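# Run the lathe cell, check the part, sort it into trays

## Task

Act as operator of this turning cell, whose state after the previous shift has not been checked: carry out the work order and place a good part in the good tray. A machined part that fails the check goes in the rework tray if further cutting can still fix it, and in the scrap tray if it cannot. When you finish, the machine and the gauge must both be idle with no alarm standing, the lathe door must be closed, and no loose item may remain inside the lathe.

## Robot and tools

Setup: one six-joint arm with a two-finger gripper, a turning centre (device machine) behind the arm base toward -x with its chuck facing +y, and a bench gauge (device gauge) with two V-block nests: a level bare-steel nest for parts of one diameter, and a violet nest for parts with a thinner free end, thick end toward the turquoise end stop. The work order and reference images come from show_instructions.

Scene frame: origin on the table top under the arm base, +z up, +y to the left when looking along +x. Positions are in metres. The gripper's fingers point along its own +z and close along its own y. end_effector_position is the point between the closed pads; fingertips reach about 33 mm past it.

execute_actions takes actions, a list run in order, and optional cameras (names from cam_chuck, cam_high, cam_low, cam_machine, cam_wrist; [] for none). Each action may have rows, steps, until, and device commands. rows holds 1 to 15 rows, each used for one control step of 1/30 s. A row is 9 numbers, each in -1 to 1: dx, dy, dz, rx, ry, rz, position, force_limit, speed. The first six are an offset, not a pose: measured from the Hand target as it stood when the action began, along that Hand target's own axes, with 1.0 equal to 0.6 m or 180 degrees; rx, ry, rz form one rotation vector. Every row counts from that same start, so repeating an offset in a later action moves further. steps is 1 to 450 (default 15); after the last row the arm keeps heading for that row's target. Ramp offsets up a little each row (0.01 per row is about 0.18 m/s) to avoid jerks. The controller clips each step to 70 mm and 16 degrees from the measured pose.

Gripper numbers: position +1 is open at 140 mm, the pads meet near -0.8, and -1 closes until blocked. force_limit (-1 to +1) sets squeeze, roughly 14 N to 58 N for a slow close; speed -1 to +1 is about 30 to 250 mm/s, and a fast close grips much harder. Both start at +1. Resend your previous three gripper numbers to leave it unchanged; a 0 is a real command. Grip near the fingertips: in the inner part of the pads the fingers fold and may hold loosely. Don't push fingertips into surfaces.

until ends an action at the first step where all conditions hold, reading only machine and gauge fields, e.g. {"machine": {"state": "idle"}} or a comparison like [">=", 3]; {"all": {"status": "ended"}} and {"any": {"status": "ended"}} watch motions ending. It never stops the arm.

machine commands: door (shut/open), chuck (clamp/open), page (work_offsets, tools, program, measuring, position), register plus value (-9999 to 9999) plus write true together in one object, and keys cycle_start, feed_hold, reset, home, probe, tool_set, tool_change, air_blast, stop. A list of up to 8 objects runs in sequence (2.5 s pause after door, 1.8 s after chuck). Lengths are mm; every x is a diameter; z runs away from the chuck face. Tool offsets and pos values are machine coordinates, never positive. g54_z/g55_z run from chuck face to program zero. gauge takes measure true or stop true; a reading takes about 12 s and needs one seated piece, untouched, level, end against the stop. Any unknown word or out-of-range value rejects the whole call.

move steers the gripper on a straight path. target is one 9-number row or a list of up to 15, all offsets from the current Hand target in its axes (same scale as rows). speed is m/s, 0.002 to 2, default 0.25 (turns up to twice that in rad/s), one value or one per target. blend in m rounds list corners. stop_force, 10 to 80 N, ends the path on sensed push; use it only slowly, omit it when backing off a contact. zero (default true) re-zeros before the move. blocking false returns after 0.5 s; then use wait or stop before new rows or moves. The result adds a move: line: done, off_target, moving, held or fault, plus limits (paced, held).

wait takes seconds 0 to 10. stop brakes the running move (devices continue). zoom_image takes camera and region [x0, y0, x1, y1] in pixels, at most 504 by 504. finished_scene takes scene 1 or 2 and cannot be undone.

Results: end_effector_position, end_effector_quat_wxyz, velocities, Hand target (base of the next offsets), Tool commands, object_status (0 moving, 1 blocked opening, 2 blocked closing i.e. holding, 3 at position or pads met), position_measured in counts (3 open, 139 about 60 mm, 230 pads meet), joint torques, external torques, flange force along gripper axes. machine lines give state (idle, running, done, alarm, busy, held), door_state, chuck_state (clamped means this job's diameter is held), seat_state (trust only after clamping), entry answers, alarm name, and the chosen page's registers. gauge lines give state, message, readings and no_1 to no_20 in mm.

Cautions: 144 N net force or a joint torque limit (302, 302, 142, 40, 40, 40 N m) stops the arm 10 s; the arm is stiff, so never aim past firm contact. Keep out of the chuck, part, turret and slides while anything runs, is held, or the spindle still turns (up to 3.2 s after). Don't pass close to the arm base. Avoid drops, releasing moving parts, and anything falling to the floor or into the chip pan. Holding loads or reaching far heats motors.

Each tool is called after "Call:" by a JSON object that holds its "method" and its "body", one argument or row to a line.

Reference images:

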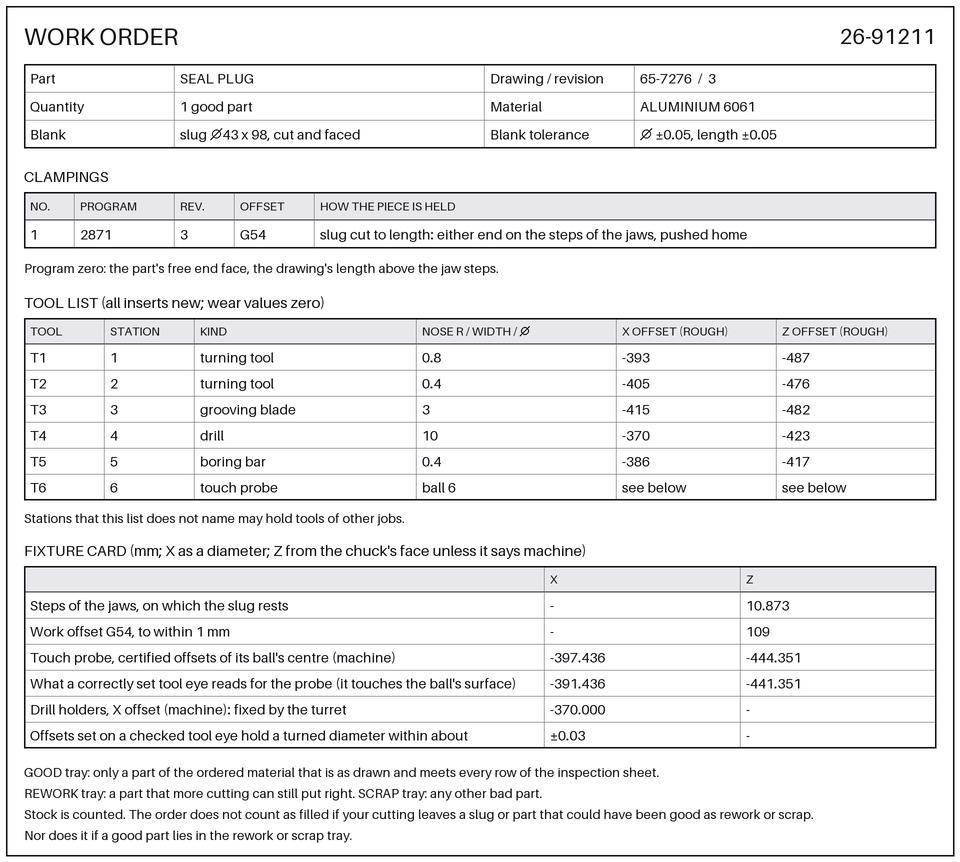

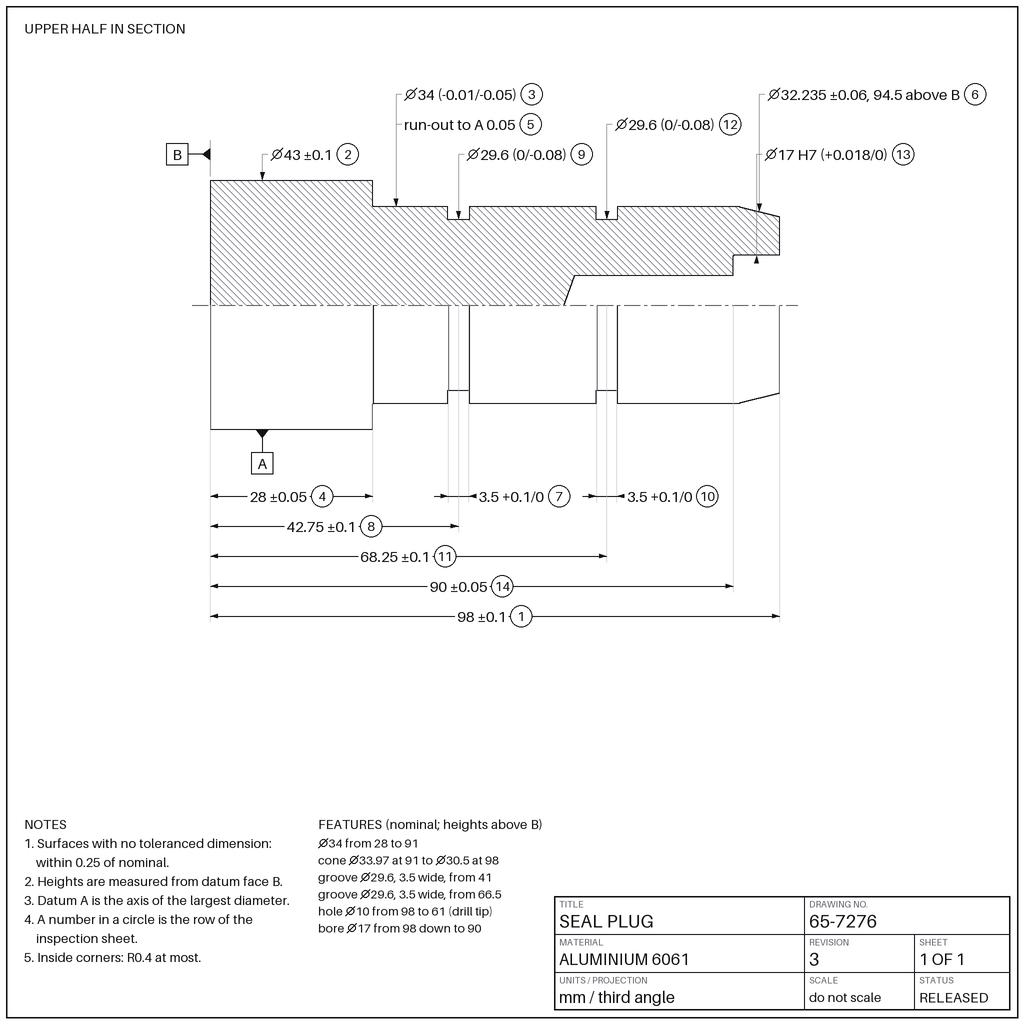

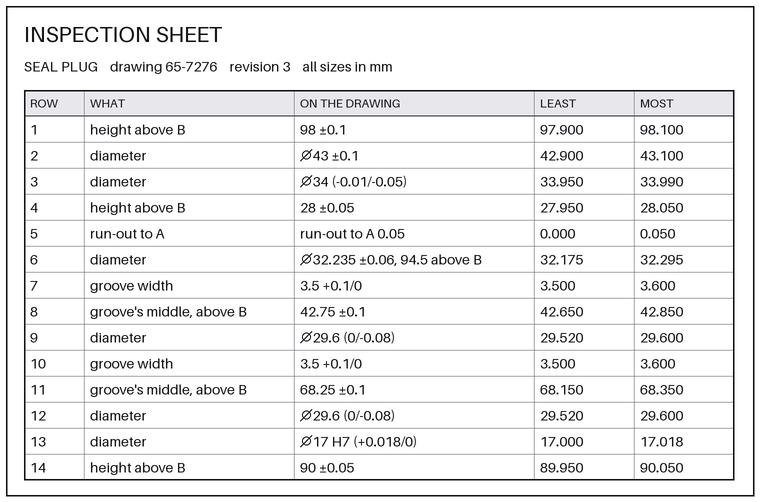

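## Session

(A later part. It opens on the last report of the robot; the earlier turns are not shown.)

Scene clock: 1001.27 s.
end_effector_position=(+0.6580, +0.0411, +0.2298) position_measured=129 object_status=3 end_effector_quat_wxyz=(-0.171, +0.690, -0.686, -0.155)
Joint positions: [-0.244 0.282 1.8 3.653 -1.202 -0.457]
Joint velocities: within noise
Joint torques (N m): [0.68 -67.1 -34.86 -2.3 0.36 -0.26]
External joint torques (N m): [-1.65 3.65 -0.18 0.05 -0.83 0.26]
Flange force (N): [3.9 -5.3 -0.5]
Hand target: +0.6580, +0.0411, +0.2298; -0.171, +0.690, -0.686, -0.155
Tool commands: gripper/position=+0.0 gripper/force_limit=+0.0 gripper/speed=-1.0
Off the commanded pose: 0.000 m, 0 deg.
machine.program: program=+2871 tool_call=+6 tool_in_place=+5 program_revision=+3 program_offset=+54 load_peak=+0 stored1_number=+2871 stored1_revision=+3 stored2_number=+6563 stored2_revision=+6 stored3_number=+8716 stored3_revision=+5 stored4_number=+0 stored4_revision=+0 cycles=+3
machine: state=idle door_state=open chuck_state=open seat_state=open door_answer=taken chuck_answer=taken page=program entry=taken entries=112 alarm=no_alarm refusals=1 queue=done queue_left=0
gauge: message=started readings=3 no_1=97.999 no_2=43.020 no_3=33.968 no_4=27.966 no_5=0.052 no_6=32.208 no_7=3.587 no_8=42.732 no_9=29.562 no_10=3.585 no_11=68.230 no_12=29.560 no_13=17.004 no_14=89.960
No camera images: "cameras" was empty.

Call:
{"method": "execute_actions", "body": {
  "actions": [
    {"gauge":{"measure":true},"steps":450,"until":{"gauge":{"readings":[">",3]}}}
  ],
  "cameras": []
}}

Call:
{"method": "execute_actions", "body": {
  "actions": [
    {"gauge":{"measure":true},"steps":450,"until":{"gauge":{"readings":[">",4]}}}
  ],
  "cameras": []
}}

Call:
{"method": "execute_actions", "body": {
  "actions": [
    {"gauge":{"measure":true},"steps":450,"until":{"gauge":{"readings":[">",5]}}}
  ],
  "cameras": []
}}

Scene clock: 1013.83 s.
end_effector_position=(+0.6580, +0.0411, +0.2298) position_measured=129 object_status=3 end_effector_quat_wxyz=(-0.171, +0.690, -0.686, -0.155)
Joint positions: [-0.244 0.282 1.8 3.653 -1.202 -0.457]
Joint velocities: within noise
Joint torques (N m): [0.65 -66.76 -34.76 -2.29 0.42 -0.23]
External joint torques (N m): [-1.58 3.28 -0.29 0.04 -0.9 0.23]
Flange force (N): [3.6 -5.0 -0.9]
Hand target: +0.6580, +0.0411, +0.2298; -0.171, +0.690, -0.686, -0.155
Tool commands: gripper/position=+0.0 gripper/force_limit=+0.0 gripper/speed=-1.0
Off the commanded pose: 0.000 m, 0 deg.
machine.program: program=+2871 tool_call=+6 tool_in_place=+5 program_revision=+3 program_offset=+54 load_peak=+0 stored1_number=+2871 stored1_revision=+3 stored2_number=+6563 stored2_revision=+6 stored3_number=+8716 stored3_revision=+5 stored4_number=+0 stored4_revision=+0 cycles=+3
machine: state=idle door_state=open chuck_state=open seat_state=open door_answer=taken chuck_answer=taken page=program entry=taken entries=112 alarm=no_alarm refusals=1 queue=done queue_left=0
gauge: message=started readings=4 no_1=97.999 no_2=43.021 no_3=33.967 no_4=27.961 no_5=0.049 no_6=32.204 no_7=3.584 no_8=42.733 no_9=29.562 no_10=3.586 no_11=68.228 no_12=29.565 no_13=17.006 no_14=89.959
No camera images: "cameras" was empty.

Scene clock: 1026.07 s.
end_effector_position=(+0.6580, +0.0411, +0.2298) position_measured=129 object_status=3 end_effector_quat_wxyz=(-0.171, +0.690, -0.686, -0.155)
Joint positions: [-0.244 0.282 1.8 3.653 -1.202 -0.457]
Joint velocities: within noise
Joint torques (N m): [0.58 -66.42 -34.99 -2.3 0.38 -0.34]
External joint torques (N m): [-1.55 2.89 -0.1 0.03 -0.85 0.34]
Flange force (N): [3.2 -4.2 -0.8]
Hand target: +0.6580, +0.0411, +0.2298; -0.171, +0.690, -0.686, -0.155
Tool commands: gripper/position=+0.0 gripper/force_limit=+0.0 gripper/speed=-1.0
Off the commanded pose: 0.000 m, 0 deg.
machine.program: program=+2871 tool_call=+6 tool_in_place=+5 program_revision=+3 program_offset=+54 load_peak=+0 stored1_number=+2871 stored1_revision=+3 stored2_number=+6563 stored2_revision=+6 stored3_number=+8716 stored3_revision=+5 stored4_number=+0 stored4_revision=+0 cycles=+3
machine: state=idle door_state=open chuck_state=open seat_state=open door_answer=taken chuck_answer=taken page=program entry=taken entries=112 alarm=no_alarm refusals=1 queue=done queue_left=0
gauge: message=started readings=5 no_1=97.999 no_2=43.020 no_3=33.968 no_4=27.961 no_5=0.050 no_6=32.211 no_7=3.586 no_8=42.734 no_9=29.559 no_10=3.587 no_11=68.228 no_12=29.559 no_13=17.000 no_14=89.965
No camera images: "cameras" was empty.

Scene clock: 1038.27 s.
end_effector_position=(+0.6580, +0.0411, +0.2298) position_measured=129 object_status=3 end_effector_quat_wxyz=(-0.171, +0.690, -0.686, -0.155)
Joint positions: [-0.244 0.282 1.8 3.653 -1.202 -0.457]
Joint velocities: within noise
Joint torques (N m): [0.26 -66.75 -35.16 -2.24 0.42 -0.3]
External joint torques (N m): [-1.27 3.33 0.13 -0.03 -0.89 0.3]
Flange force (N): [3.2 -4.4 -0.2]
Hand target: +0.6580, +0.0411, +0.2298; -0.171, +0.690, -0.686, -0.155
Tool commands: gripper/position=+0.0 gripper/force_limit=+0.0 gripper/speed=-1.0
Off the commanded pose: 0.000 m, 0 deg.
machine.program: program=+2871 tool_call=+6 tool_in_place=+5 program_revision=+3 program_offset=+54 load_peak=+0 stored1_number=+2871 stored1_revision=+3 stored2_number=+6563 stored2_revision=+6 stored3_number=+8716 stored3_revision=+5 stored4_number=+0 stored4_revision=+0 cycles=+3
machine: state=idle door_state=open chuck_state=open seat_state=open door_answer=taken chuck_answer=taken page=program entry=taken entries=112 alarm=no_alarm refusals=1 queue=done queue_left=0
gauge: message=started readings=6 no_1=97.998 no_2=43.019 no_3=33.968 no_4=27.964 no_5=0.048 no_6=32.209 no_7=3.581 no_8=42.732 no_9=29.564 no_10=3.590 no_11=68.232 no_12=29.563 no_13=17.003 no_14=89.963
No camera images: "cameras" was empty.

Call:
{"method": "move", "body": {
  "target": [0.0899,0,0.178,0,0,0,0.0,0,-1],
  "speed": 0.12,
  "cameras": []
}}

Call:
{"method": "execute_actions", "body": {
  "actions": [
    {"rows":[[0,0,0,0,0,0,-1,-1,-1]],"steps":80}
  ],
  "cameras": []
}}

Scene clock: 1040.57 s.
end_effector_position=(+0.6608, +0.0409, +0.1102) position_measured=129 object_status=3 end_effector_quat_wxyz=(-0.171, +0.690, -0.686, -0.155)
Joint positions: [-0.24 0.402 1.889 3.706 -1.021 -0.573]
Joint velocities: within noise
Joint torques (N m): [1.03 -72.96 -29.36 -1.87 0.21 -0.27]
External joint torques (N m): [-2.02 3.42 -0.27 0 -0.8 0.26]
Flange force (N): [4.7 -4.7 0.1]
Hand target: +0.6608, +0.0409, +0.1102; -0.171, +0.690, -0.686, -0.155
Off the commanded pose: 0.000 m, 0 deg.
machine.program: program=+2871 tool_call=+6 tool_in_place=+5 program_revision=+3 program_offset=+54 load_peak=+0 stored1_number=+2871 stored1_revision=+3 stored2_number=+6563 stored2_revision=+6 stored3_number=+8716 stored3_revision=+5 stored4_number=+0 stored4_revision=+0 cycles=+3
machine: state=idle door_state=open chuck_state=open seat_state=open door_answer=taken chuck_answer=taken page=program entry=taken entries=112 alarm=no_alarm refusals=1 queue=done queue_left=0
gauge: message=started readings=6 no_1=97.998 no_2=43.019 no_3=33.968 no_4=27.964 no_5=0.048 no_6=32.209 no_7=3.581 no_8=42.732 no_9=29.564 no_10=3.590 no_11=68.232 no_12=29.563 no_13=17.003 no_14=89.963
move: done
No camera images: "cameras" was empty.

Scene clock: 1043.43 s.
end_effector_position=(+0.6608, +0.0409, +0.1102) position_measured=167 object_status=2 end_effector_quat_wxyz=(-0.171, +0.690, -0.686, -0.155)
Joint positions: [-0.24 0.402 1.889 3.706 -1.021 -0.573]
Joint velocities: within noise
Joint torques (N m): [3.09 -67.91 -19.99 -3.53 -2.87 -0.09]
External joint torques (N m): [-4.08 -1.58 -9.57 1.67 2.26 0.09]
Flange force (N): [4.4 -14.5 -5.8]
Hand target: +0.6608, +0.0409, +0.1102; -0.171, +0.690, -0.686, -0.155
Off the commanded pose: 0.000 m, 0 deg.
machine.program: program=+2871 tool_call=+6 tool_in_place=+5 program_revision=+3 program_offset=+54 load_peak=+0 stored1_number=+2871 stored1_revision=+3 stored2_number=+6563 stored2_revision=+6 stored3_number=+8716 stored3_revision=+5 stored4_number=+0 stored4_revision=+0 cycles=+3
machine: state=idle door_state=open chuck_state=open seat_state=open door_answer=taken chuck_answer=taken page=program entry=taken entries=112 alarm=no_alarm refusals=1 queue=done queue_left=0
gauge: message=started readings=6 no_1=97.998 no_2=43.019 no_3=33.968 no_4=27.964 no_5=0.048 no_6=32.209 no_7=3.581 no_8=42.732 no_9=29.564 no_10=3.590 no_11=68.232 no_12=29.563 no_13=17.003 no_14=89.963
No camera images: "cameras" was empty.

Call:
{"method": "execute_actions", "body": {
  "actions": [
    {"rows":[[0,-0.0005,0,0,0,0,-1,-1,-1]],"steps":15},
    {"rows":[[0,0,0,0,0,0,-0.98,0,-1]],"steps":45}
  ],
  "cameras": []
}}

Call:
{"method": "move", "body": {
  "target": [-0.0225,0,-0.0445,0,0,0,-0.98,0,-1],
  "speed": 0.04,
  "cameras": ["cam_wrist"]
}}

Scene clock: 1045.97 s.
end_effector_position=(+0.6611, +0.0409, +0.1102) position_measured=170 object_status=2 end_effector_quat_wxyz=(-0.171, +0.690, -0.686, -0.155)
Joint positions: [-0.24 0.402 1.889 3.706 -1.021 -0.572]
Joint velocities: within noise
Joint torques (N m): [8 -58.69 -20.33 -1.69 0.6 -0.23]
External joint torques (N m): [-9.08 -10.89 -9.28 -0.18 -1.21 0.23]
External joint torques at the end of the 1st action: [-4.38 -0.94 -4.49 0.38 -0.14 0.26]
Flange force (N): [3.9 -2.9 -24.5]
Flange force at the end of the 1st action (N): [4.8 -6.5 -6.9]
Hand target: +0.6611, +0.0409, +0.1102; -0.171, +0.690, -0.686, -0.155
Off the commanded pose: 0.000 m, 0 deg.
machine.program: program=+2871 tool_call=+6 tool_in_place=+5 program_revision=+3 program_offset=+54 load_peak=+0 stored1_number=+2871 stored1_revision=+3 stored2_number=+6563 stored2_revision=+6 stored3_number=+8716 stored3_revision=+5 stored4_number=+0 stored4_revision=+0 cycles=+3
machine: state=idle door_state=open chuck_state=open seat_state=open door_answer=taken chuck_answer=taken page=program entry=taken entries=112 alarm=no_alarm refusals=1 queue=done queue_left=0
gauge: message=started readings=6 no_1=97.998 no_2=43.019 no_3=33.968 no_4=27.964 no_5=0.048 no_6=32.209 no_7=3.581 no_8=42.732 no_9=29.564 no_10=3.590 no_11=68.232 no_12=29.563 no_13=17.003 no_14=89.963
No camera images: "cameras" was empty.

Scene clock: 1046.97 s.
end_effector_position=(+0.6604, +0.0410, +0.1401) position_measured=170 object_status=2 end_effector_quat_wxyz=(-0.171, +0.690, -0.686, -0.155)
Joint positions: [-0.241 0.369 1.87 3.69 -1.066 -0.542]
Joint velocities: within noise
Joint torques (N m): [0.97 -73.59 -32.59 -1.52 -0.08 -0.19]
External joint torques (N m): [-1.97 5.69 1.52 -0.45 -0.49 0.19]
Flange force (N): [6.3 -4.0 3.4]
Hand target: +0.6604, +0.0410, +0.1401; -0.171, +0.690, -0.686, -0.155
Off the commanded pose: 0.000 m, 0 deg.
machine.program: program=+2871 tool_call=+6 tool_in_place=+5 program_revision=+3 program_offset=+54 load_peak=+0 stored1_number=+2871 stored1_revision=+3 stored2_number=+6563 stored2_revision=+6 stored3_number=+8716 stored3_revision=+5 stored4_number=+0 stored4_revision=+0 cycles=+3
machine: state=idle door_state=open chuck_state=open seat_state=open door_answer=taken chuck_answer=taken page=program entry=taken entries=112 alarm=no_alarm refusals=1 queue=done queue_left=0
gauge: message=started readings=6 no_1=97.998 no_2=43.019 no_3=33.968 no_4=27.964 no_5=0.048 no_6=32.209 no_7=3.581 no_8=42.732 no_9=29.564 no_10=3.590 no_11=68.232 no_12=29.563 no_13=17.003 no_14=89.963
move: done
Images, in order (width x height): cam_wrist 672x504.

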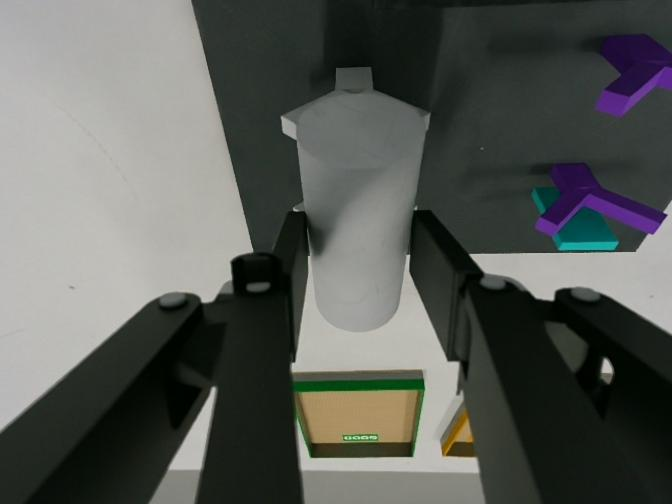

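Call:
{"method": "move", "body": {
  "target": [
    [-0.0783,0.0918,-0.3770,0,0,0,-0.98,0,-1],
    [0.2053,0.5021,-0.8471,0.0964,0.3855,0.3860,-0.98,0,-1]
  ],
  "speed": 0.35,
  "blend": [0.05,0],
  "cameras": []
}}

Call:
{"method": "execute_actions", "body": {
  "actions": [
    {"machine":[{"register":"t2_x_wear","value":-0.012,"write":true},{"door":"shut"},{"air_blast":true},{"door":"open"}],"steps":1}
  ],
  "cameras": []
}}

Call:
{"method": "move", "body": {
  "target": [0.5357,0.1825,0.3818,0.0964,0.3855,0.3860,-0.98,0,-1],
  "speed": 0.35,
  "cameras": []
}}

Call:
{"method": "execute_actions", "body": {
  "actions": [
    {"machine":{"page":"tools"},"steps":2}
  ],
  "cameras": ["cam_wrist"]
}}

Scene clock: 1050.93 s.
end_effector_position=(+0.3500, -0.2975, +0.5316) position_measured=170 object_status=2 end_effector_quat_wxyz=(-0.245, -0.139, +0.921, -0.267)
Joint positions: [-0.338 -0.11 1.761 2.441 -1.694 0.929]
Joint velocities: within noise
Joint torques (N m): [1.51 -33.21 -42.81 -5.84 0.23 -0.33]
External joint torques (N m): [-1.96 3.55 1.64 0.82 -0.73 0.31]
Flange force (N): [-3.2 -2.4 2.7]
Hand target: +0.3500, -0.2976, +0.5316; -0.245, -0.139, +0.921, -0.267
Off the commanded pose: 0.000 m, 0 deg.
machine.program: program=+2871 tool_call=+6 tool_in_place=+5 program_revision=+3 program_offset=+54 load_peak=+0 stored1_number=+2871 stored1_revision=+3 stored2_number=+6563 stored2_revision=+6 stored3_number=+8716 stored3_revision=+5 stored4_number=+0 stored4_revision=+0 cycles=+3
machine: state=idle door_state=open chuck_state=open seat_state=open door_answer=taken chuck_answer=taken page=program entry=taken entries=112 alarm=no_alarm refusals=1 queue=done queue_left=0
gauge: message=started readings=6 no_1=97.998 no_2=43.019 no_3=33.968 no_4=27.964 no_5=0.048 no_6=32.209 no_7=3.581 no_8=42.732 no_9=29.564 no_10=3.590 no_11=68.232 no_12=29.563 no_13=17.003 no_14=89.963
move: done
No camera images: "cameras" was empty.

Scene clock: 1051.17 s.
end_effector_position=(+0.3500, -0.2976, +0.5316) position_measured=170 object_status=2 end_effector_quat_wxyz=(-0.245, -0.139, +0.921, -0.267)
Joint positions: [-0.338 -0.11 1.761 2.441 -1.694 0.929]
Joint velocities: within noise
Joint torques (N m): [1.47 -32.98 -43 -5.92 0.13 -0.24]
External joint torques (N m): [-2.01 3.35 1.83 0.9 -0.64 0.22]
Flange force (N): [-2.7 -2.1 3.3]
Hand target: +0.3500, -0.2976, +0.5316; -0.245, -0.139, +0.921, -0.267
Tool commands: gripper/position=-0.98 gripper/force_limit=+0.0 gripper/speed=-1.0
Off the commanded pose: 0.000 m, 0 deg.
machine.program: program=+2871 tool_call=+6 tool_in_place=+5 program_revision=+3 program_offset=+54 load_peak=+0 stored1_number=+2871 stored1_revision=+3 stored2_number=+6563 stored2_revision=+6 stored3_number=+8716 stored3_revision=+5 stored4_number=+0 stored4_revision=+0 cycles=+3
machine: state=idle door_state=open chuck_state=open seat_state=open door_answer=taken chuck_answer=taken page=program entry=taken entries=113 alarm=no_alarm refusals=1 queue=running queue_left=2
gauge: message=started readings=6 no_1=97.998 no_2=43.019 no_3=33.968 no_4=27.964 no_5=0.048 no_6=32.209 no_7=3.581 no_8=42.732 no_9=29.564 no_10=3.590 no_11=68.232 no_12=29.563 no_13=17.003 no_14=89.963
No camera images: "cameras" was empty.

Scene clock: 1054.10 s.
end_effector_position=(-0.0492, -0.3767, +0.4856) position_measured=170 object_status=2 end_effector_quat_wxyz=(+0.488, -0.510, -0.502, +0.499)
Joint positions: [-1.022 0.043 2.17 1.952 -1.993 2.308]
Joint velocities: within noise
Joint torques (N m): [1.09 -41.59 -34.94 -4.07 -1.89 -0.29]
External joint torques (N m): [-1.63 3.93 0.54 0.96 0.08 0.24]
Flange force (N): [-5.2 6.7 -1.3]
Hand target: -0.0492, -0.3767, +0.4856; +0.488, -0.510, -0.502, +0.499
Off the commanded pose: 0.000 m, 0 deg.
machine.program: program=+2871 tool_call=+6 tool_in_place=+5 program_revision=+3 program_offset=+54 load_peak=+0 stored1_number=+2871 stored1_revision=+3 stored2_number=+6563 stored2_revision=+6 stored3_number=+8716 stored3_revision=+5 stored4_number=+0 stored4_revision=+0 cycles=+3
machine: state=busy door_state=shut chuck_state=open seat_state=open door_answer=taken chuck_answer=taken page=program entry=taken entries=114 alarm=no_alarm refusals=1 queue=running queue_left=1
gauge: message=started readings=6 no_1=97.998 no_2=43.019 no_3=33.968 no_4=27.964 no_5=0.048 no_6=32.209 no_7=3.581 no_8=42.732 no_9=29.564 no_10=3.590 no_11=68.232 no_12=29.563 no_13=17.003 no_14=89.963
move: done
No camera images: "cameras" was empty.

Scene clock: 1054.37 s.
end_effector_position=(-0.0492, -0.3767, +0.4856) position_measured=170 object_status=2 end_effector_quat_wxyz=(+0.488, -0.510, -0.502, +0.499)
Joint positions: [-1.022 0.043 2.17 1.952 -1.993 2.308]
Joint velocities: within noise
Joint torques (N m): [0.45 -41.14 -34.93 -4.05 -1.82 -0.32]
External joint torques (N m): [-1.13 3.47 0.5 0.94 0.01 0.27]
Flange force (N): [-4.0 6.1 -1.9]
Hand target: -0.0492, -0.3767, +0.4856; +0.488, -0.510, -0.502, +0.499
Tool commands: gripper/position=-0.98 gripper/force_limit=+0.0 gripper/speed=-1.0
Off the commanded pose: 0.000 m, 0 deg.
machine.tools: t1_x=-392.964 t1_x_wear=+0.300 t1_z=-487.213 t1_z_wear=+0.000 t1_radius=+0.800 t1_station=+1.000 t2_x=-404.734 t2_x_wear=-0.012 t2_z=-475.932 t2_z_wear=+0.060 t2_radius=+0.400 t2_station=+2.000 t3_x=-415.364 t3_x_wear=+0.300 t3_z=-481.947 t3_z_wear=+0.000 t3_radius=+0.000 t3_station=+3.000 t4_x=-370.000 t4_x_wear=+0.000 t4_z=-423.023 t4_z_wear=+0.000 t4_radius=+0.000 t4_station=+4.000 t5_x=-386.284 t5_x_wear=-0.300 t5_z=-417.408 t5_z_wear=+0.200 t5_radius=+0.400 t5_station=+5.000 t6_x=-397.436 t6_x_wear=+0.000 t6_z=-444.351 t6_z_wear=+0.000 t6_radius=+3.000 t6_station=+6.000
machine: state=busy door_state=shut chuck_state=open seat_state=open door_answer=taken chuck_answer=taken page=tools entry=taken entries=114 alarm=no_alarm refusals=1 queue=done queue_left=0
gauge: message=started readings=6 no_1=97.998 no_2=43.019 no_3=33.968 no_4=27.964 no_5=0.048 no_6=32.209 no_7=3.581 no_8=42.732 no_9=29.564 no_10=3.590 no_11=68.232 no_12=29.563 no_13=17.003 no_14=89.963
Images, in order (width x height): cam_wrist 672x504.

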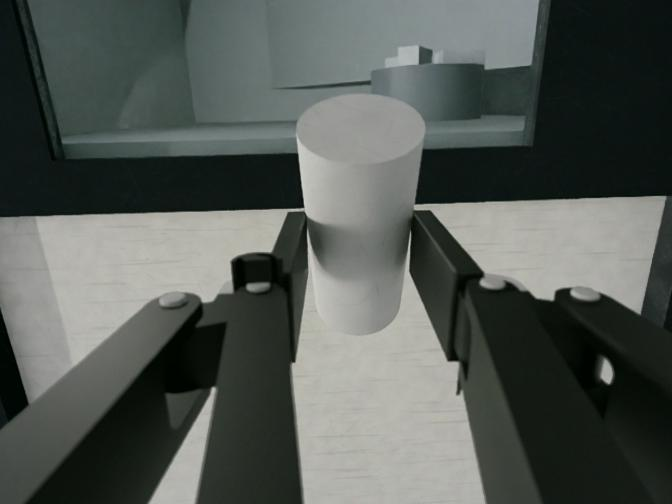

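Call:
{"method": "execute_actions", "body": {
  "actions": [
    {"steps":90,"until":{"machine":{"state":"idle"}}},
    {"machine":{"page":"program","door":"open"},"steps":150,"until":{"machine":{"door_state":"open"}}}
  ],
  "cameras": []
}}

Call:
{"method": "move", "body": {
  "target": [
    [-0.016,0.051,0.170,0,0,0,-0.98,0,-1],
    [0.0868,0.0903,0.5039,0,0,0,-0.98,0,-1],
    [0.2229,0.1478,0.7548,0,0,0,-0.98,0,-1],
    [0.3923,0.2234,0.9226,0,-0.147,0,-0.98,0,-1]
  ],
  "speed": 0.25,
  "blend": [0.04,0.05,0.04,0],
  "cameras": ["cam_wrist"]
}}

Scene clock: 1058.00 s.
end_effector_position=(-0.0492, -0.3767, +0.4856) position_measured=170 object_status=2 end_effector_quat_wxyz=(+0.488, -0.510, -0.502, +0.499)
Joint positions: [-1.022 0.043 2.17 1.952 -1.993 2.308]
Joint velocities: within noise
Joint torques (N m): [0.63 -40.34 -35.23 -4.01 -1.82 -0.41]
External joint torques (N m): [-1.24 2.68 0.8 0.89 0.01 0.36]
External joint torques at the end of the 1st action: [-1.56 3.6 0.7 0.95 -0.07 0.29]
Flange force (N): [-2.8 5.6 -0.7]
Flange force at the end of the 1st action (N): [-4.3 6.4 -1.2]
Hand target: -0.0492, -0.3767, +0.4856; +0.488, -0.510, -0.502, +0.499
Tool commands: gripper/position=-0.98 gripper/force_limit=+0.0 gripper/speed=-1.0
Off the commanded pose: 0.000 m, 0 deg.
machine.program: program=+2871 tool_call=+6 tool_in_place=+5 program_revision=+3 program_offset=+54 load_peak=+0 stored1_number=+2871 stored1_revision=+3 stored2_number=+6563 stored2_revision=+6 stored3_number=+8716 stored3_revision=+5 stored4_number=+0 stored4_revision=+0 cycles=+3
machine: state=idle door_state=open chuck_state=open seat_state=open door_answer=taken chuck_answer=taken page=program entry=taken entries=114 alarm=no_alarm refusals=1 queue=running queue_left=0
gauge: message=started readings=6 no_1=97.998 no_2=43.019 no_3=33.968 no_4=27.964 no_5=0.048 no_6=32.209 no_7=3.581 no_8=42.732 no_9=29.564 no_10=3.590 no_11=68.232 no_12=29.563 no_13=17.003 no_14=89.963
No camera images: "cameras" was empty.

Scene clock: 1061.57 s.
end_effector_position=(-0.5999, -0.1463, +0.3327) position_measured=170 object_status=2 end_effector_quat_wxyz=(-0.360, +0.383, +0.601, -0.603)
Joint positions: [-3.266 0.041 2.585 -0.647 -1.123 3.46]
Joint velocities: within noise
Joint torques (N m): [1.49 -28.79 -22.88 2.74 -3.08 -0.33]
External joint torques (N m): [-1.14 4.02 2.27 -0.34 0.45 0.29]
Flange force (N): [5.4 10.1 -0.3]
Hand target: -0.5999, -0.1463, +0.3327; -0.360, +0.383, +0.601, -0.603
Off the commanded pose: 0.000 m, 0 deg.
machine.program: program=+2871 tool_call=+6 tool_in_place=+5 program_revision=+3 program_offset=+54 load_peak=+0 stored1_number=+2871 stored1_revision=+3 stored2_number=+6563 stored2_revision=+6 stored3_number=+8716 stored3_revision=+5 stored4_number=+0 stored4_revision=+0 cycles=+3
machine: state=idle door_state=open chuck_state=open seat_state=open door_answer=taken chuck_answer=taken page=program entry=taken entries=114 alarm=no_alarm refusals=1 queue=done queue_left=0
gauge: message=started readings=6 no_1=97.998 no_2=43.019 no_3=33.968 no_4=27.964 no_5=0.048 no_6=32.209 no_7=3.581 no_8=42.732 no_9=29.564 no_10=3.590 no_11=68.232 no_12=29.563 no_13=17.003 no_14=89.963
move: done
Images, in order (width x height): cam_wrist 672x504.

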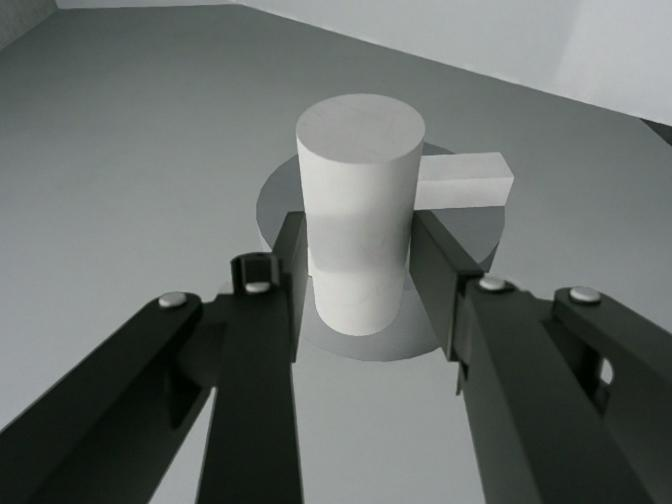

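Call:
{"method": "move", "body": {
  "target": [0.1622,0.0408,0.2168,0,0,0,-0.98,0,-1],
  "speed": 0.15,
  "cameras": []
}}

Call:
{"method": "move", "body": {
  "target": [-0.07,0.0016,0.0351,0,0,0,-0.98,0,-1],
  "speed": 0.04,
  "stop_force": 11,
  "cameras": ["cam_wrist","cam_chuck"]
}}

Call:
{"method": "move", "body": {
  "target": [-0.0596,0.0012,0.0299,0,0,0,-0.98,0,-1],
  "speed": 0.015,
  "stop_force": 11,
  "cameras": ["cam_wrist","cam_chuck"]
}}

Scene clock: 1063.50 s.
end_effector_position=(-0.7592, -0.1182, +0.3035) position_measured=170 object_status=2 end_effector_quat_wxyz=(-0.360, +0.383, +0.601, -0.603)
Joint positions: [-3.29 0.306 2.321 -0.672 -1.132 3.469]
Joint velocities: within noise
Joint torques (N m): [2.31 -57.23 -22.28 2.81 -3.04 -0.29]
External joint torques (N m): [-1.57 5.82 1.89 -0.42 0.41 0.24]
Flange force (N): [5.4 10.4 0.7]
Hand target: -0.7592, -0.1182, +0.3035; -0.360, +0.383, +0.601, -0.603
Off the commanded pose: 0.000 m, 0 deg.
machine.program: program=+2871 tool_call=+6 tool_in_place=+5 program_revision=+3 program_offset=+54 load_peak=+0 stored1_number=+2871 stored1_revision=+3 stored2_number=+6563 stored2_revision=+6 stored3_number=+8716 stored3_revision=+5 stored4_number=+0 stored4_revision=+0 cycles=+3
machine: state=idle door_state=open chuck_state=open seat_state=open door_answer=taken chuck_answer=taken page=program entry=taken entries=114 alarm=no_alarm refusals=1 queue=done queue_left=0
gauge: message=started readings=6 no_1=97.998 no_2=43.019 no_3=33.968 no_4=27.964 no_5=0.048 no_6=32.209 no_7=3.581 no_8=42.732 no_9=29.564 no_10=3.590 no_11=68.232 no_12=29.563 no_13=17.003 no_14=89.963
move: done
No camera images: "cameras" was empty.

Scene clock: 1065.37 s.
end_effector_position=(-0.7591, -0.1652, +0.3035) position_measured=170 object_status=2 end_effector_quat_wxyz=(-0.360, +0.383, +0.601, -0.603)
Joint positions: [-3.189 0.307 2.322 -0.563 -1.104 3.422]
Joint velocities: within noise
Joint torques (N m): [2.67 -57.47 -23.01 2.72 -3.04 -0.28]
External joint torques (N m): [-2.02 5.7 2.1 -0.31 0.38 0.24]
Flange force (N): [5.8 10.5 0.3]
Hand target: -0.7591, -0.1652, +0.3035; -0.360, +0.383, +0.601, -0.603
Off the commanded pose: 0.000 m, 0 deg.
machine.program: program=+2871 tool_call=+6 tool_in_place=+5 program_revision=+3 program_offset=+54 load_peak=+0 stored1_number=+2871 stored1_revision=+3 stored2_number=+6563 stored2_revision=+6 stored3_number=+8716 stored3_revision=+5 stored4_number=+0 stored4_revision=+0 cycles=+3
machine: state=idle door_state=open chuck_state=open seat_state=open door_answer=taken chuck_answer=taken page=program entry=taken entries=114 alarm=no_alarm refusals=1 queue=done queue_left=0
gauge: message=started readings=6 no_1=97.998 no_2=43.019 no_3=33.968 no_4=27.964 no_5=0.048 no_6=32.209 no_7=3.581 no_8=42.732 no_9=29.564 no_10=3.590 no_11=68.232 no_12=29.563 no_13=17.003 no_14=89.963
move: done
Images, in order (width x height): cam_chuck 672x504, cam_wrist 672x504.

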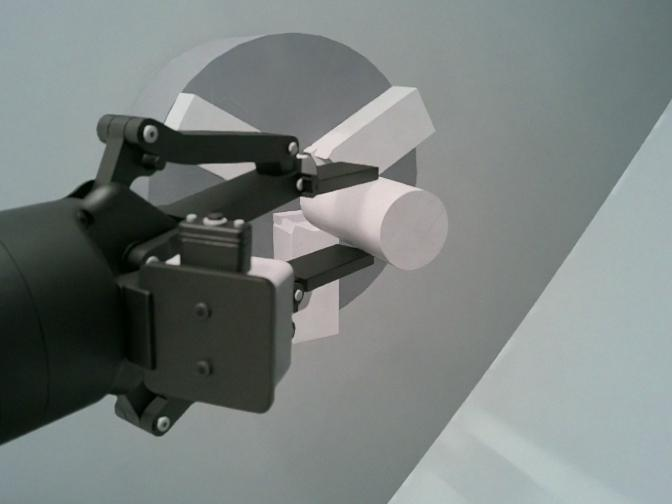

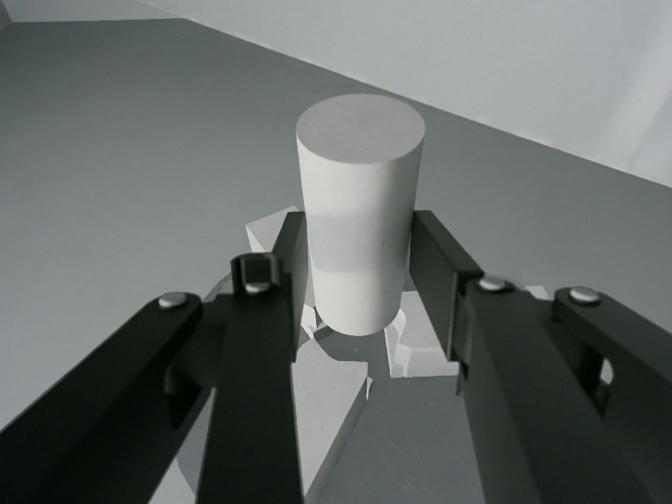

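Scene clock: 1067.17 s.
end_effector_position=(-0.7592, -0.1813, +0.3035) position_measured=170 object_status=2 end_effector_quat_wxyz=(-0.360, +0.383, +0.600, -0.603)
Joint positions: [-3.154 0.308 2.321 -0.525 -1.095 3.406]
Joint velocities: within noise
Joint torques (N m): [15.84 -54.16 -24.72 -1.87 -3.24 -0.47]
External joint torques (N m): [-15.14 2.05 3.64 4.26 0.57 0.42]
Flange force (N): [18.8 6.3 -14.4]
Hand target: -0.7592, -0.1813, +0.3035; -0.360, +0.383, +0.600, -0.603 (not the last commanded pose)
Off the commanded pose: 0.024 m, 0 deg.
machine.program: program=+2871 tool_call=+6 tool_in_place=+5 program_revision=+3 program_offset=+54 load_peak=+0 stored1_number=+2871 stored1_revision=+3 stored2_number=+6563 stored2_revision=+6 stored3_number=+8716 stored3_revision=+5 stored4_number=+0 stored4_revision=+0 cycles=+3
machine: state=idle door_state=open chuck_state=open seat_state=open door_answer=taken chuck_answer=taken page=program entry=taken entries=114 alarm=no_alarm refusals=1 queue=done queue_left=0
gauge: message=started readings=6 no_1=97.998 no_2=43.019 no_3=33.968 no_4=27.964 no_5=0.048 no_6=32.209 no_7=3.581 no_8=42.732 no_9=29.564 no_10=3.590 no_11=68.232 no_12=29.563 no_13=17.003 no_14=89.963
move: contact
Images, in order (width x height): cam_chuck 672x504, cam_wrist 672x504.

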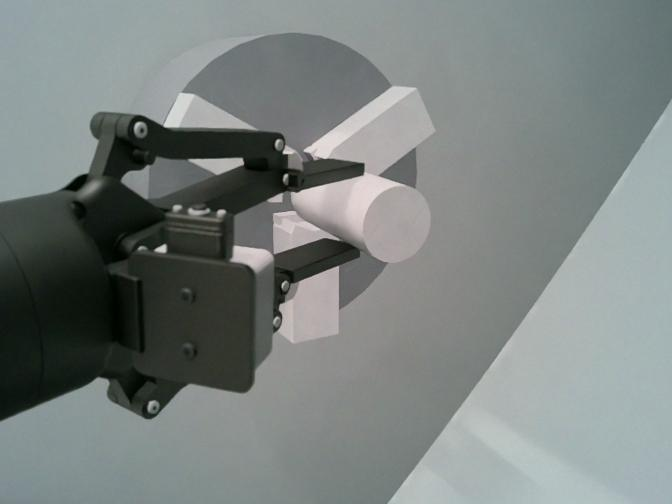

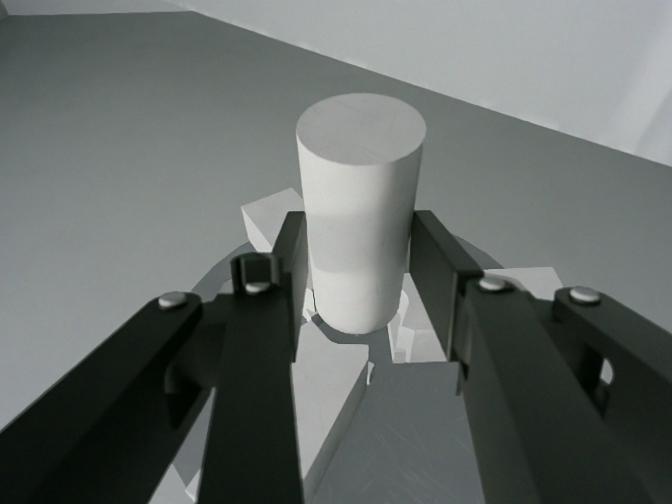

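Call:
{"method": "move", "body": {
  "target": [0.0010,-0.0004,-0.0017,0,0,0,-0.98,0,-1],
  "speed": 0.02,
  "cameras": []
}}

Call:
{"method": "move", "body": {
  "target": [-0.0447,0.0009,0.0225,0,0,0,-0.98,0,-1],
  "speed": 0.012,
  "stop_force": 11,
  "cameras": []
}}

Scene clock: 1068.27 s.
end_effector_position=(-0.7585, -0.1803, +0.3038) position_measured=170 object_status=2 end_effector_quat_wxyz=(-0.360, +0.383, +0.600, -0.603)
Joint positions: [-3.156 0.307 2.322 -0.527 -1.096 3.407]
Joint velocities: within noise
Joint torques (N m): [1.87 -57.75 -23.27 2.68 -3.04 -0.29]
External joint torques (N m): [-1.15 5.83 2.24 -0.29 0.37 0.25]
Flange force (N): [4.1 10.8 1.2]
Hand target: -0.7585, -0.1803, +0.3038; -0.360, +0.383, +0.600, -0.603
Off the commanded pose: 0.000 m, 0 deg.
machine.program: program=+2871 tool_call=+6 tool_in_place=+5 program_revision=+3 program_offset=+54 load_peak=+0 stored1_number=+2871 stored1_revision=+3 stored2_number=+6563 stored2_revision=+6 stored3_number=+8716 stored3_revision=+5 stored4_number=+0 stored4_revision=+0 cycles=+3
machine: state=idle door_state=open chuck_state=open seat_state=open door_answer=taken chuck_answer=taken page=program entry=taken entries=114 alarm=no_alarm refusals=1 queue=done queue_left=0
gauge: message=started readings=6 no_1=97.998 no_2=43.019 no_3=33.968 no_4=27.964 no_5=0.048 no_6=32.209 no_7=3.581 no_8=42.732 no_9=29.564 no_10=3.590 no_11=68.232 no_12=29.563 no_13=17.003 no_14=89.963
move: done
No camera images: "cameras" was empty.

Scene clock: 1069.10 s.
end_effector_position=(-0.7585, -0.1816, +0.3038) position_measured=170 object_status=2 end_effector_quat_wxyz=(-0.360, +0.383, +0.600, -0.603)
Joint positions: [-3.153 0.307 2.322 -0.523 -1.095 3.406]
Joint velocities: within noise
Joint torques (N m): [15.58 -56.03 -25.71 -1.53 -3.75 -0.43]
External joint torques (N m): [-14.84 4.09 4.66 3.92 1.08 0.38]
Flange force (N): [19.0 9.4 -13.6]
Hand target: -0.7585, -0.1816, +0.3038; -0.360, +0.383, +0.600, -0.603 (not the last commanded pose)
Off the commanded pose: 0.029 m, 0 deg.
machine.program: program=+2871 tool_call=+6 tool_in_place=+5 program_revision=+3 program_offset=+54 load_peak=+0 stored1_number=+2871 stored1_revision=+3 stored2_number=+6563 stored2_revision=+6 stored3_number=+8716 stored3_revision=+5 stored4_number=+0 stored4_revision=+0 cycles=+3
machine: state=idle door_state=open chuck_state=open seat_state=open door_answer=taken chuck_answer=taken page=program entry=taken entries=114 alarm=no_alarm refusals=1 queue=done queue_left=0
gauge: message=started readings=6 no_1=97.998 no_2=43.019 no_3=33.968 no_4=27.964 no_5=0.048 no_6=32.209 no_7=3.581 no_8=42.732 no_9=29.564 no_10=3.590 no_11=68.232 no_12=29.563 no_13=17.003 no_14=89.963
move: contact
No camera images: "cameras" was empty.

Call:
{"method": "move", "body": {
  "target": [0.0020,0,-0.0010,0,-0.006,0,-0.98,0,-1],
  "speed": 0.02,
  "cameras": []
}}

Call:
{"method": "move", "body": {
  "target": [-0.0447,0.0009,0.0225,0,0,0,-0.98,0,-1],
  "speed": 0.012,
  "stop_force": 11,
  "cameras": []
}}

Scene clock: 1070.37 s.
end_effector_position=(-0.7585, -0.1803, +0.3037) position_measured=170 object_status=2 end_effector_quat_wxyz=(-0.354, +0.377, +0.604, -0.607)
Joint positions: [-3.168 0.31 2.318 -0.56 -1.103 3.423]
Joint velocities: within noise
Joint torques (N m): [3.92 -58.36 -23.33 2.22 -3.36 -0.31]
External joint torques (N m): [-3.24 6.26 2.37 0.19 0.7 0.26]
Flange force (N): [7.0 11.2 -0.1]
Hand target: -0.7585, -0.1802, +0.3037; -0.354, +0.377, +0.604, -0.607
Off the commanded pose: 0.000 m, 0 deg.
machine.program: program=+2871 tool_call=+6 tool_in_place=+5 program_revision=+3 program_offset=+54 load_peak=+0 stored1_number=+2871 stored1_revision=+3 stored2_number=+6563 stored2_revision=+6 stored3_number=+8716 stored3_revision=+5 stored4_number=+0 stored4_revision=+0 cycles=+3
machine: state=idle door_state=open chuck_state=open seat_state=open door_answer=taken chuck_answer=taken page=program entry=taken entries=114 alarm=no_alarm refusals=1 queue=done queue_left=0
gauge: message=started readings=6 no_1=97.998 no_2=43.019 no_3=33.968 no_4=27.964 no_5=0.048 no_6=32.209 no_7=3.581 no_8=42.732 no_9=29.564 no_10=3.590 no_11=68.232 no_12=29.563 no_13=17.003 no_14=89.963
move: done
No camera images: "cameras" was empty.

Scene clock: 1071.17 s.
end_effector_position=(-0.7585, -0.1811, +0.3037) position_measured=170 object_status=2 end_effector_quat_wxyz=(-0.354, +0.378, +0.603, -0.607)
Joint positions: [-3.165 0.31 2.318 -0.557 -1.102 3.422]
Joint velocities: within noise
Joint torques (N m): [18.17 -56.77 -26.55 -2.3 -4.39 -0.47]
External joint torques (N m): [-17.44 4.54 5.59 4.71 1.73 0.42]
Flange force (N): [21.1 9.9 -16.6]
Hand target: -0.7585, -0.1811, +0.3038; -0.354, +0.378, +0.603, -0.607 (not the last commanded pose)
Off the commanded pose: 0.029 m, 0 deg.
machine.program: program=+2871 tool_call=+6 tool_in_place=+5 program_revision=+3 program_offset=+54 load_peak=+0 stored1_number=+2871 stored1_revision=+3 stored2_number=+6563 stored2_revision=+6 stored3_number=+8716 stored3_revision=+5 stored4_number=+0 stored4_revision=+0 cycles=+3
machine: state=idle door_state=open chuck_state=open seat_state=open door_answer=taken chuck_answer=taken page=program entry=taken entries=114 alarm=no_alarm refusals=1 queue=done queue_left=0
gauge: message=started readings=6 no_1=97.998 no_2=43.019 no_3=33.968 no_4=27.964 no_5=0.048 no_6=32.209 no_7=3.581 no_8=42.732 no_9=29.564 no_10=3.590 no_11=68.232 no_12=29.563 no_13=17.003 no_14=89.963
move: contact
No camera images: "cameras" was empty.

Call:
{"method": "move", "body": {
  "target": [0.0020,0,-0.0010,0,0.006,0,-0.98,0,-1],
  "speed": 0.02,
  "cameras": ["cam_chuck","cam_wrist"]
}}

Call:
{"method": "zoom_image", "body": {
  "camera": "cam_chuck",
  "region": [220, 100, 460, 280]
}}

Call:
{"method": "zoom_image", "body": {
  "camera": "cam_wrist",
  "region": [230, 170, 480, 400]
}}

Scene clock: 1072.23 s.
end_effector_position=(-0.7585, -0.1798, +0.3037) position_measured=170 object_status=2 end_effector_quat_wxyz=(-0.360, +0.383, +0.600, -0.603)
Joint positions: [-3.156 0.307 2.322 -0.527 -1.096 3.407]
Joint velocities: within noise
Joint torques (N m): [2.67 -57.96 -23.52 2.62 -3.03 -0.29]
External joint torques (N m): [-1.97 6.07 2.49 -0.22 0.36 0.24]
Flange force (N): [5.4 11.4 0.3]
Hand target: -0.7585, -0.1798, +0.3037; -0.360, +0.383, +0.600, -0.603
Off the commanded pose: 0.000 m, 0 deg.
machine.program: program=+2871 tool_call=+6 tool_in_place=+5 program_revision=+3 program_offset=+54 load_peak=+0 stored1_number=+2871 stored1_revision=+3 stored2_number=+6563 stored2_revision=+6 stored3_number=+8716 stored3_revision=+5 stored4_number=+0 stored4_revision=+0 cycles=+3
machine: state=idle door_state=open chuck_state=open seat_state=open door_answer=taken chuck_answer=taken page=program entry=taken entries=114 alarm=no_alarm refusals=1 queue=done queue_left=0
gauge: message=started readings=6 no_1=97.998 no_2=43.019 no_3=33.968 no_4=27.964 no_5=0.048 no_6=32.209 no_7=3.581 no_8=42.732 no_9=29.564 no_10=3.590 no_11=68.232 no_12=29.563 no_13=17.003 no_14=89.963
move: done
Images, in order (width x height): cam_chuck 672x504, cam_wrist 672x504.

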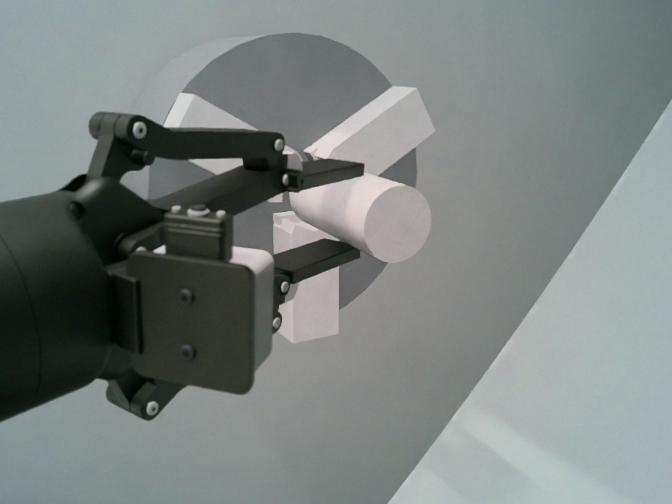

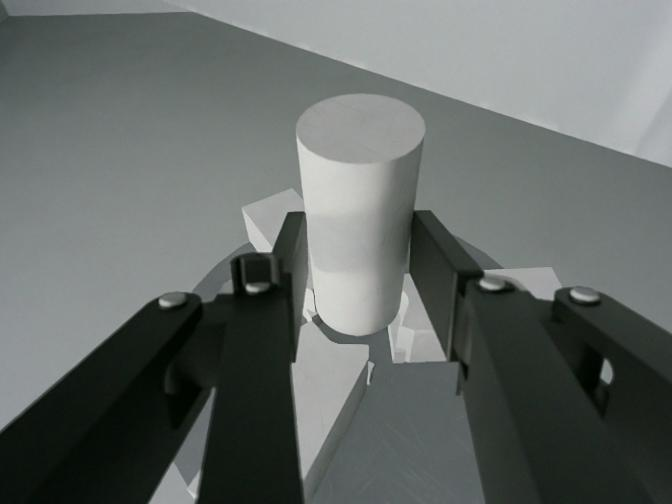

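Scaled by 2.100 from the camera's 672x504 image, which has a finer 960x720 frame.

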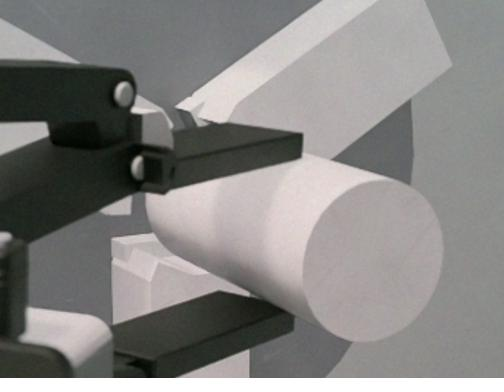

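Scaled by 2.016 from the camera's 672x504 image, which has a finer 960x720 frame.

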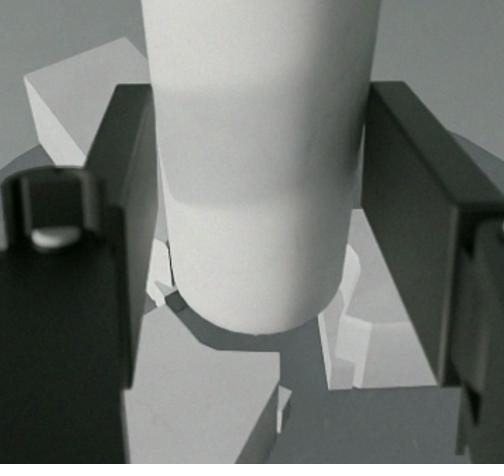

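Call:
{"method": "move", "body": {
  "target": [-0.0009,0.0,-0.0018,0,0,0,-0.98,0,-1],
  "speed": 0.02,
  "cameras": []
}}

Call:
{"method": "move", "body": {
  "target": [-0.0447,0.0009,0.0225,0,0,0,-0.98,0,-1],
  "speed": 0.012,
  "stop_force": 11,
  "cameras": []
}}

Scene clock: 1073.63 s.
end_effector_position=(-0.7573, -0.1798, +0.3038) position_measured=170 object_status=2 end_effector_quat_wxyz=(-0.360, +0.383, +0.600, -0.603)
Joint positions: [-3.156 0.306 2.324 -0.526 -1.097 3.407]
Joint velocities: within noise
Joint torques (N m): [2.06 -57.48 -23.34 2.59 -3.07 -0.42]
External joint torques (N m): [-1.34 5.7 2.33 -0.2 0.4 0.37]
Flange force (N): [4.3 10.4 0.8]
Hand target: -0.7573, -0.1798, +0.3038; -0.360, +0.383, +0.600, -0.603
Off the commanded pose: 0.000 m, 0 deg.
machine.program: program=+2871 tool_call=+6 tool_in_place=+5 program_revision=+3 program_offset=+54 load_peak=+0 stored1_number=+2871 stored1_revision=+3 stored2_number=+6563 stored2_revision=+6 stored3_number=+8716 stored3_revision=+5 stored4_number=+0 stored4_revision=+0 cycles=+3
machine: state=idle door_state=open chuck_state=open seat_state=open door_answer=taken chuck_answer=taken page=program entry=taken entries=114 alarm=no_alarm refusals=1 queue=done queue_left=0
gauge: message=started readings=6 no_1=97.998 no_2=43.019 no_3=33.968 no_4=27.964 no_5=0.048 no_6=32.209 no_7=3.581 no_8=42.732 no_9=29.564 no_10=3.590 no_11=68.232 no_12=29.563 no_13=17.003 no_14=89.963
move: done
No camera images: "cameras" was empty.

Scene clock: 1075.83 s.
end_effector_position=(-0.7575, -0.1970, +0.3038) position_measured=170 object_status=2 end_effector_quat_wxyz=(-0.360, +0.383, +0.600, -0.603)
Joint positions: [-3.119 0.308 2.321 -0.485 -1.087 3.389]
Joint velocities: within noise
Joint torques (N m): [15.3 -59.07 -22.42 -1.92 -4.55 -0.33]
External joint torques (N m): [-14.56 6.84 1.15 4.31 1.86 0.29]
Flange force (N): [21.0 11.6 -2.8]
Hand target: -0.7574, -0.1970, +0.3038; -0.360, +0.383, +0.600, -0.603 (not the last commanded pose)
Off the commanded pose: 0.013 m, 0 deg.
machine.program: program=+2871 tool_call=+6 tool_in_place=+5 program_revision=+3 program_offset=+54 load_peak=+0 stored1_number=+2871 stored1_revision=+3 stored2_number=+6563 stored2_revision=+6 stored3_number=+8716 stored3_revision=+5 stored4_number=+0 stored4_revision=+0 cycles=+3
machine: state=idle door_state=open chuck_state=open seat_state=open door_answer=taken chuck_answer=taken page=program entry=taken entries=114 alarm=no_alarm refusals=1 queue=done queue_left=0
gauge: message=started readings=6 no_1=97.998 no_2=43.019 no_3=33.968 no_4=27.964 no_5=0.048 no_6=32.209 no_7=3.581 no_8=42.732 no_9=29.564 no_10=3.590 no_11=68.232 no_12=29.563 no_13=17.003 no_14=89.963
move: contact
No camera images: "cameras" was empty.

Call:
{"method": "execute_actions", "body": {
  "actions": [
    {"rows":[[0.0005,0,0.0012,0,0,0,-0.98,0,-1]],"steps":20},
    {"machine":{"chuck":"clamp"},"steps":90,"until":{"machine":{"chuck_state":"clamped"}}}
  ],
  "cameras": []
}}

Scene clock: 1077.67 s.
end_effector_position=(-0.7582, -0.1971, +0.3038) position_measured=170 object_status=2 end_effector_quat_wxyz=(-0.360, +0.383, +0.600, -0.603)
Joint positions: [-3.119 0.309 2.32 -0.485 -1.087 3.389]
Joint velocities: within noise
Joint torques (N m): [2.74 -54.78 -21.06 2.22 -1.51 -0.34]
External joint torques (N m): [-2.14 2.54 -0.24 0.18 -1.17 0.29]
External joint torques at the end of the 1st action: [-10.13 6.72 1.54 2.61 1.33 0.24]
Flange force (N): [5.6 6.8 0.4]
Flange force at the end of the 1st action (N): [15.8 11.8 -1.4]
Hand target: -0.7582, -0.1970, +0.3038; -0.360, +0.383, +0.600, -0.603
Off the commanded pose: 0.000 m, 0 deg.
machine.program: program=+2871 tool_call=+6 tool_in_place=+5 program_revision=+3 program_offset=+54 load_peak=+0 stored1_number=+2871 stored1_revision=+3 stored2_number=+6563 stored2_revision=+6 stored3_number=+8716 stored3_revision=+5 stored4_number=+0 stored4_revision=+0 cycles=+3
machine: state=idle door_state=open chuck_state=clamped seat_state=home door_answer=taken chuck_answer=taken page=program entry=taken entries=114 alarm=no_alarm refusals=1 queue=running queue_left=0
gauge: message=started readings=6 no_1=97.998 no_2=43.019 no_3=33.968 no_4=27.964 no_5=0.048 no_6=32.209 no_7=3.581 no_8=42.732 no_9=29.564 no_10=3.590 no_11=68.232 no_12=29.563 no_13=17.003 no_14=89.963
No camera images: "cameras" was empty.

Call:
{"method": "execute_actions", "body": {
  "actions": [
    {"rows":[[0,0,0,0,0,0,-0.1,-1,-1]],"steps":60},
    {"rows":[[0,0,0,0,0,0,-1,-1,-1]],"steps":70}
  ],
  "cameras": []
}}

Scene clock: 1082.57 s.
end_effector_position=(-0.7582, -0.1970, +0.3038) position_measured=167 object_status=2 end_effector_quat_wxyz=(-0.360, +0.383, +0.600, -0.603)
Joint positions: [-3.119 0.309 2.32 -0.485 -1.087 3.389]
Joint velocities: within noise
Joint torques (N m): [3.58 -52.11 -22.94 2.23 -1 -0.26]
External joint torques (N m): [-2.91 -0.15 1.66 0.16 -1.68 0.22]
External joint torques at the end of the 1st action: [-1.77 2.69 0.12 -0.02 -0.98 0.25]
Flange force (N): [4.9 3.7 -6.8]
Flange force at the end of the 1st action (N): [5.1 6.8 0.3]
Hand target: -0.7582, -0.1970, +0.3038; -0.360, +0.383, +0.600, -0.603
Off the commanded pose: 0.000 m, 0 deg.
machine.program: program=+2871 tool_call=+6 tool_in_place=+5 program_revision=+3 program_offset=+54 load_peak=+0 stored1_number=+2871 stored1_revision=+3 stored2_number=+6563 stored2_revision=+6 stored3_number=+8716 stored3_revision=+5 stored4_number=+0 stored4_revision=+0 cycles=+3
machine: state=idle door_state=open chuck_state=clamped seat_state=home door_answer=taken chuck_answer=taken page=program entry=taken entries=114 alarm=no_alarm refusals=1 queue=done queue_left=0
gauge: message=started readings=6 no_1=97.998 no_2=43.019 no_3=33.968 no_4=27.964 no_5=0.048 no_6=32.209 no_7=3.581 no_8=42.732 no_9=29.564 no_10=3.590 no_11=68.232 no_12=29.563 no_13=17.003 no_14=89.963
No camera images: "cameras" was empty.


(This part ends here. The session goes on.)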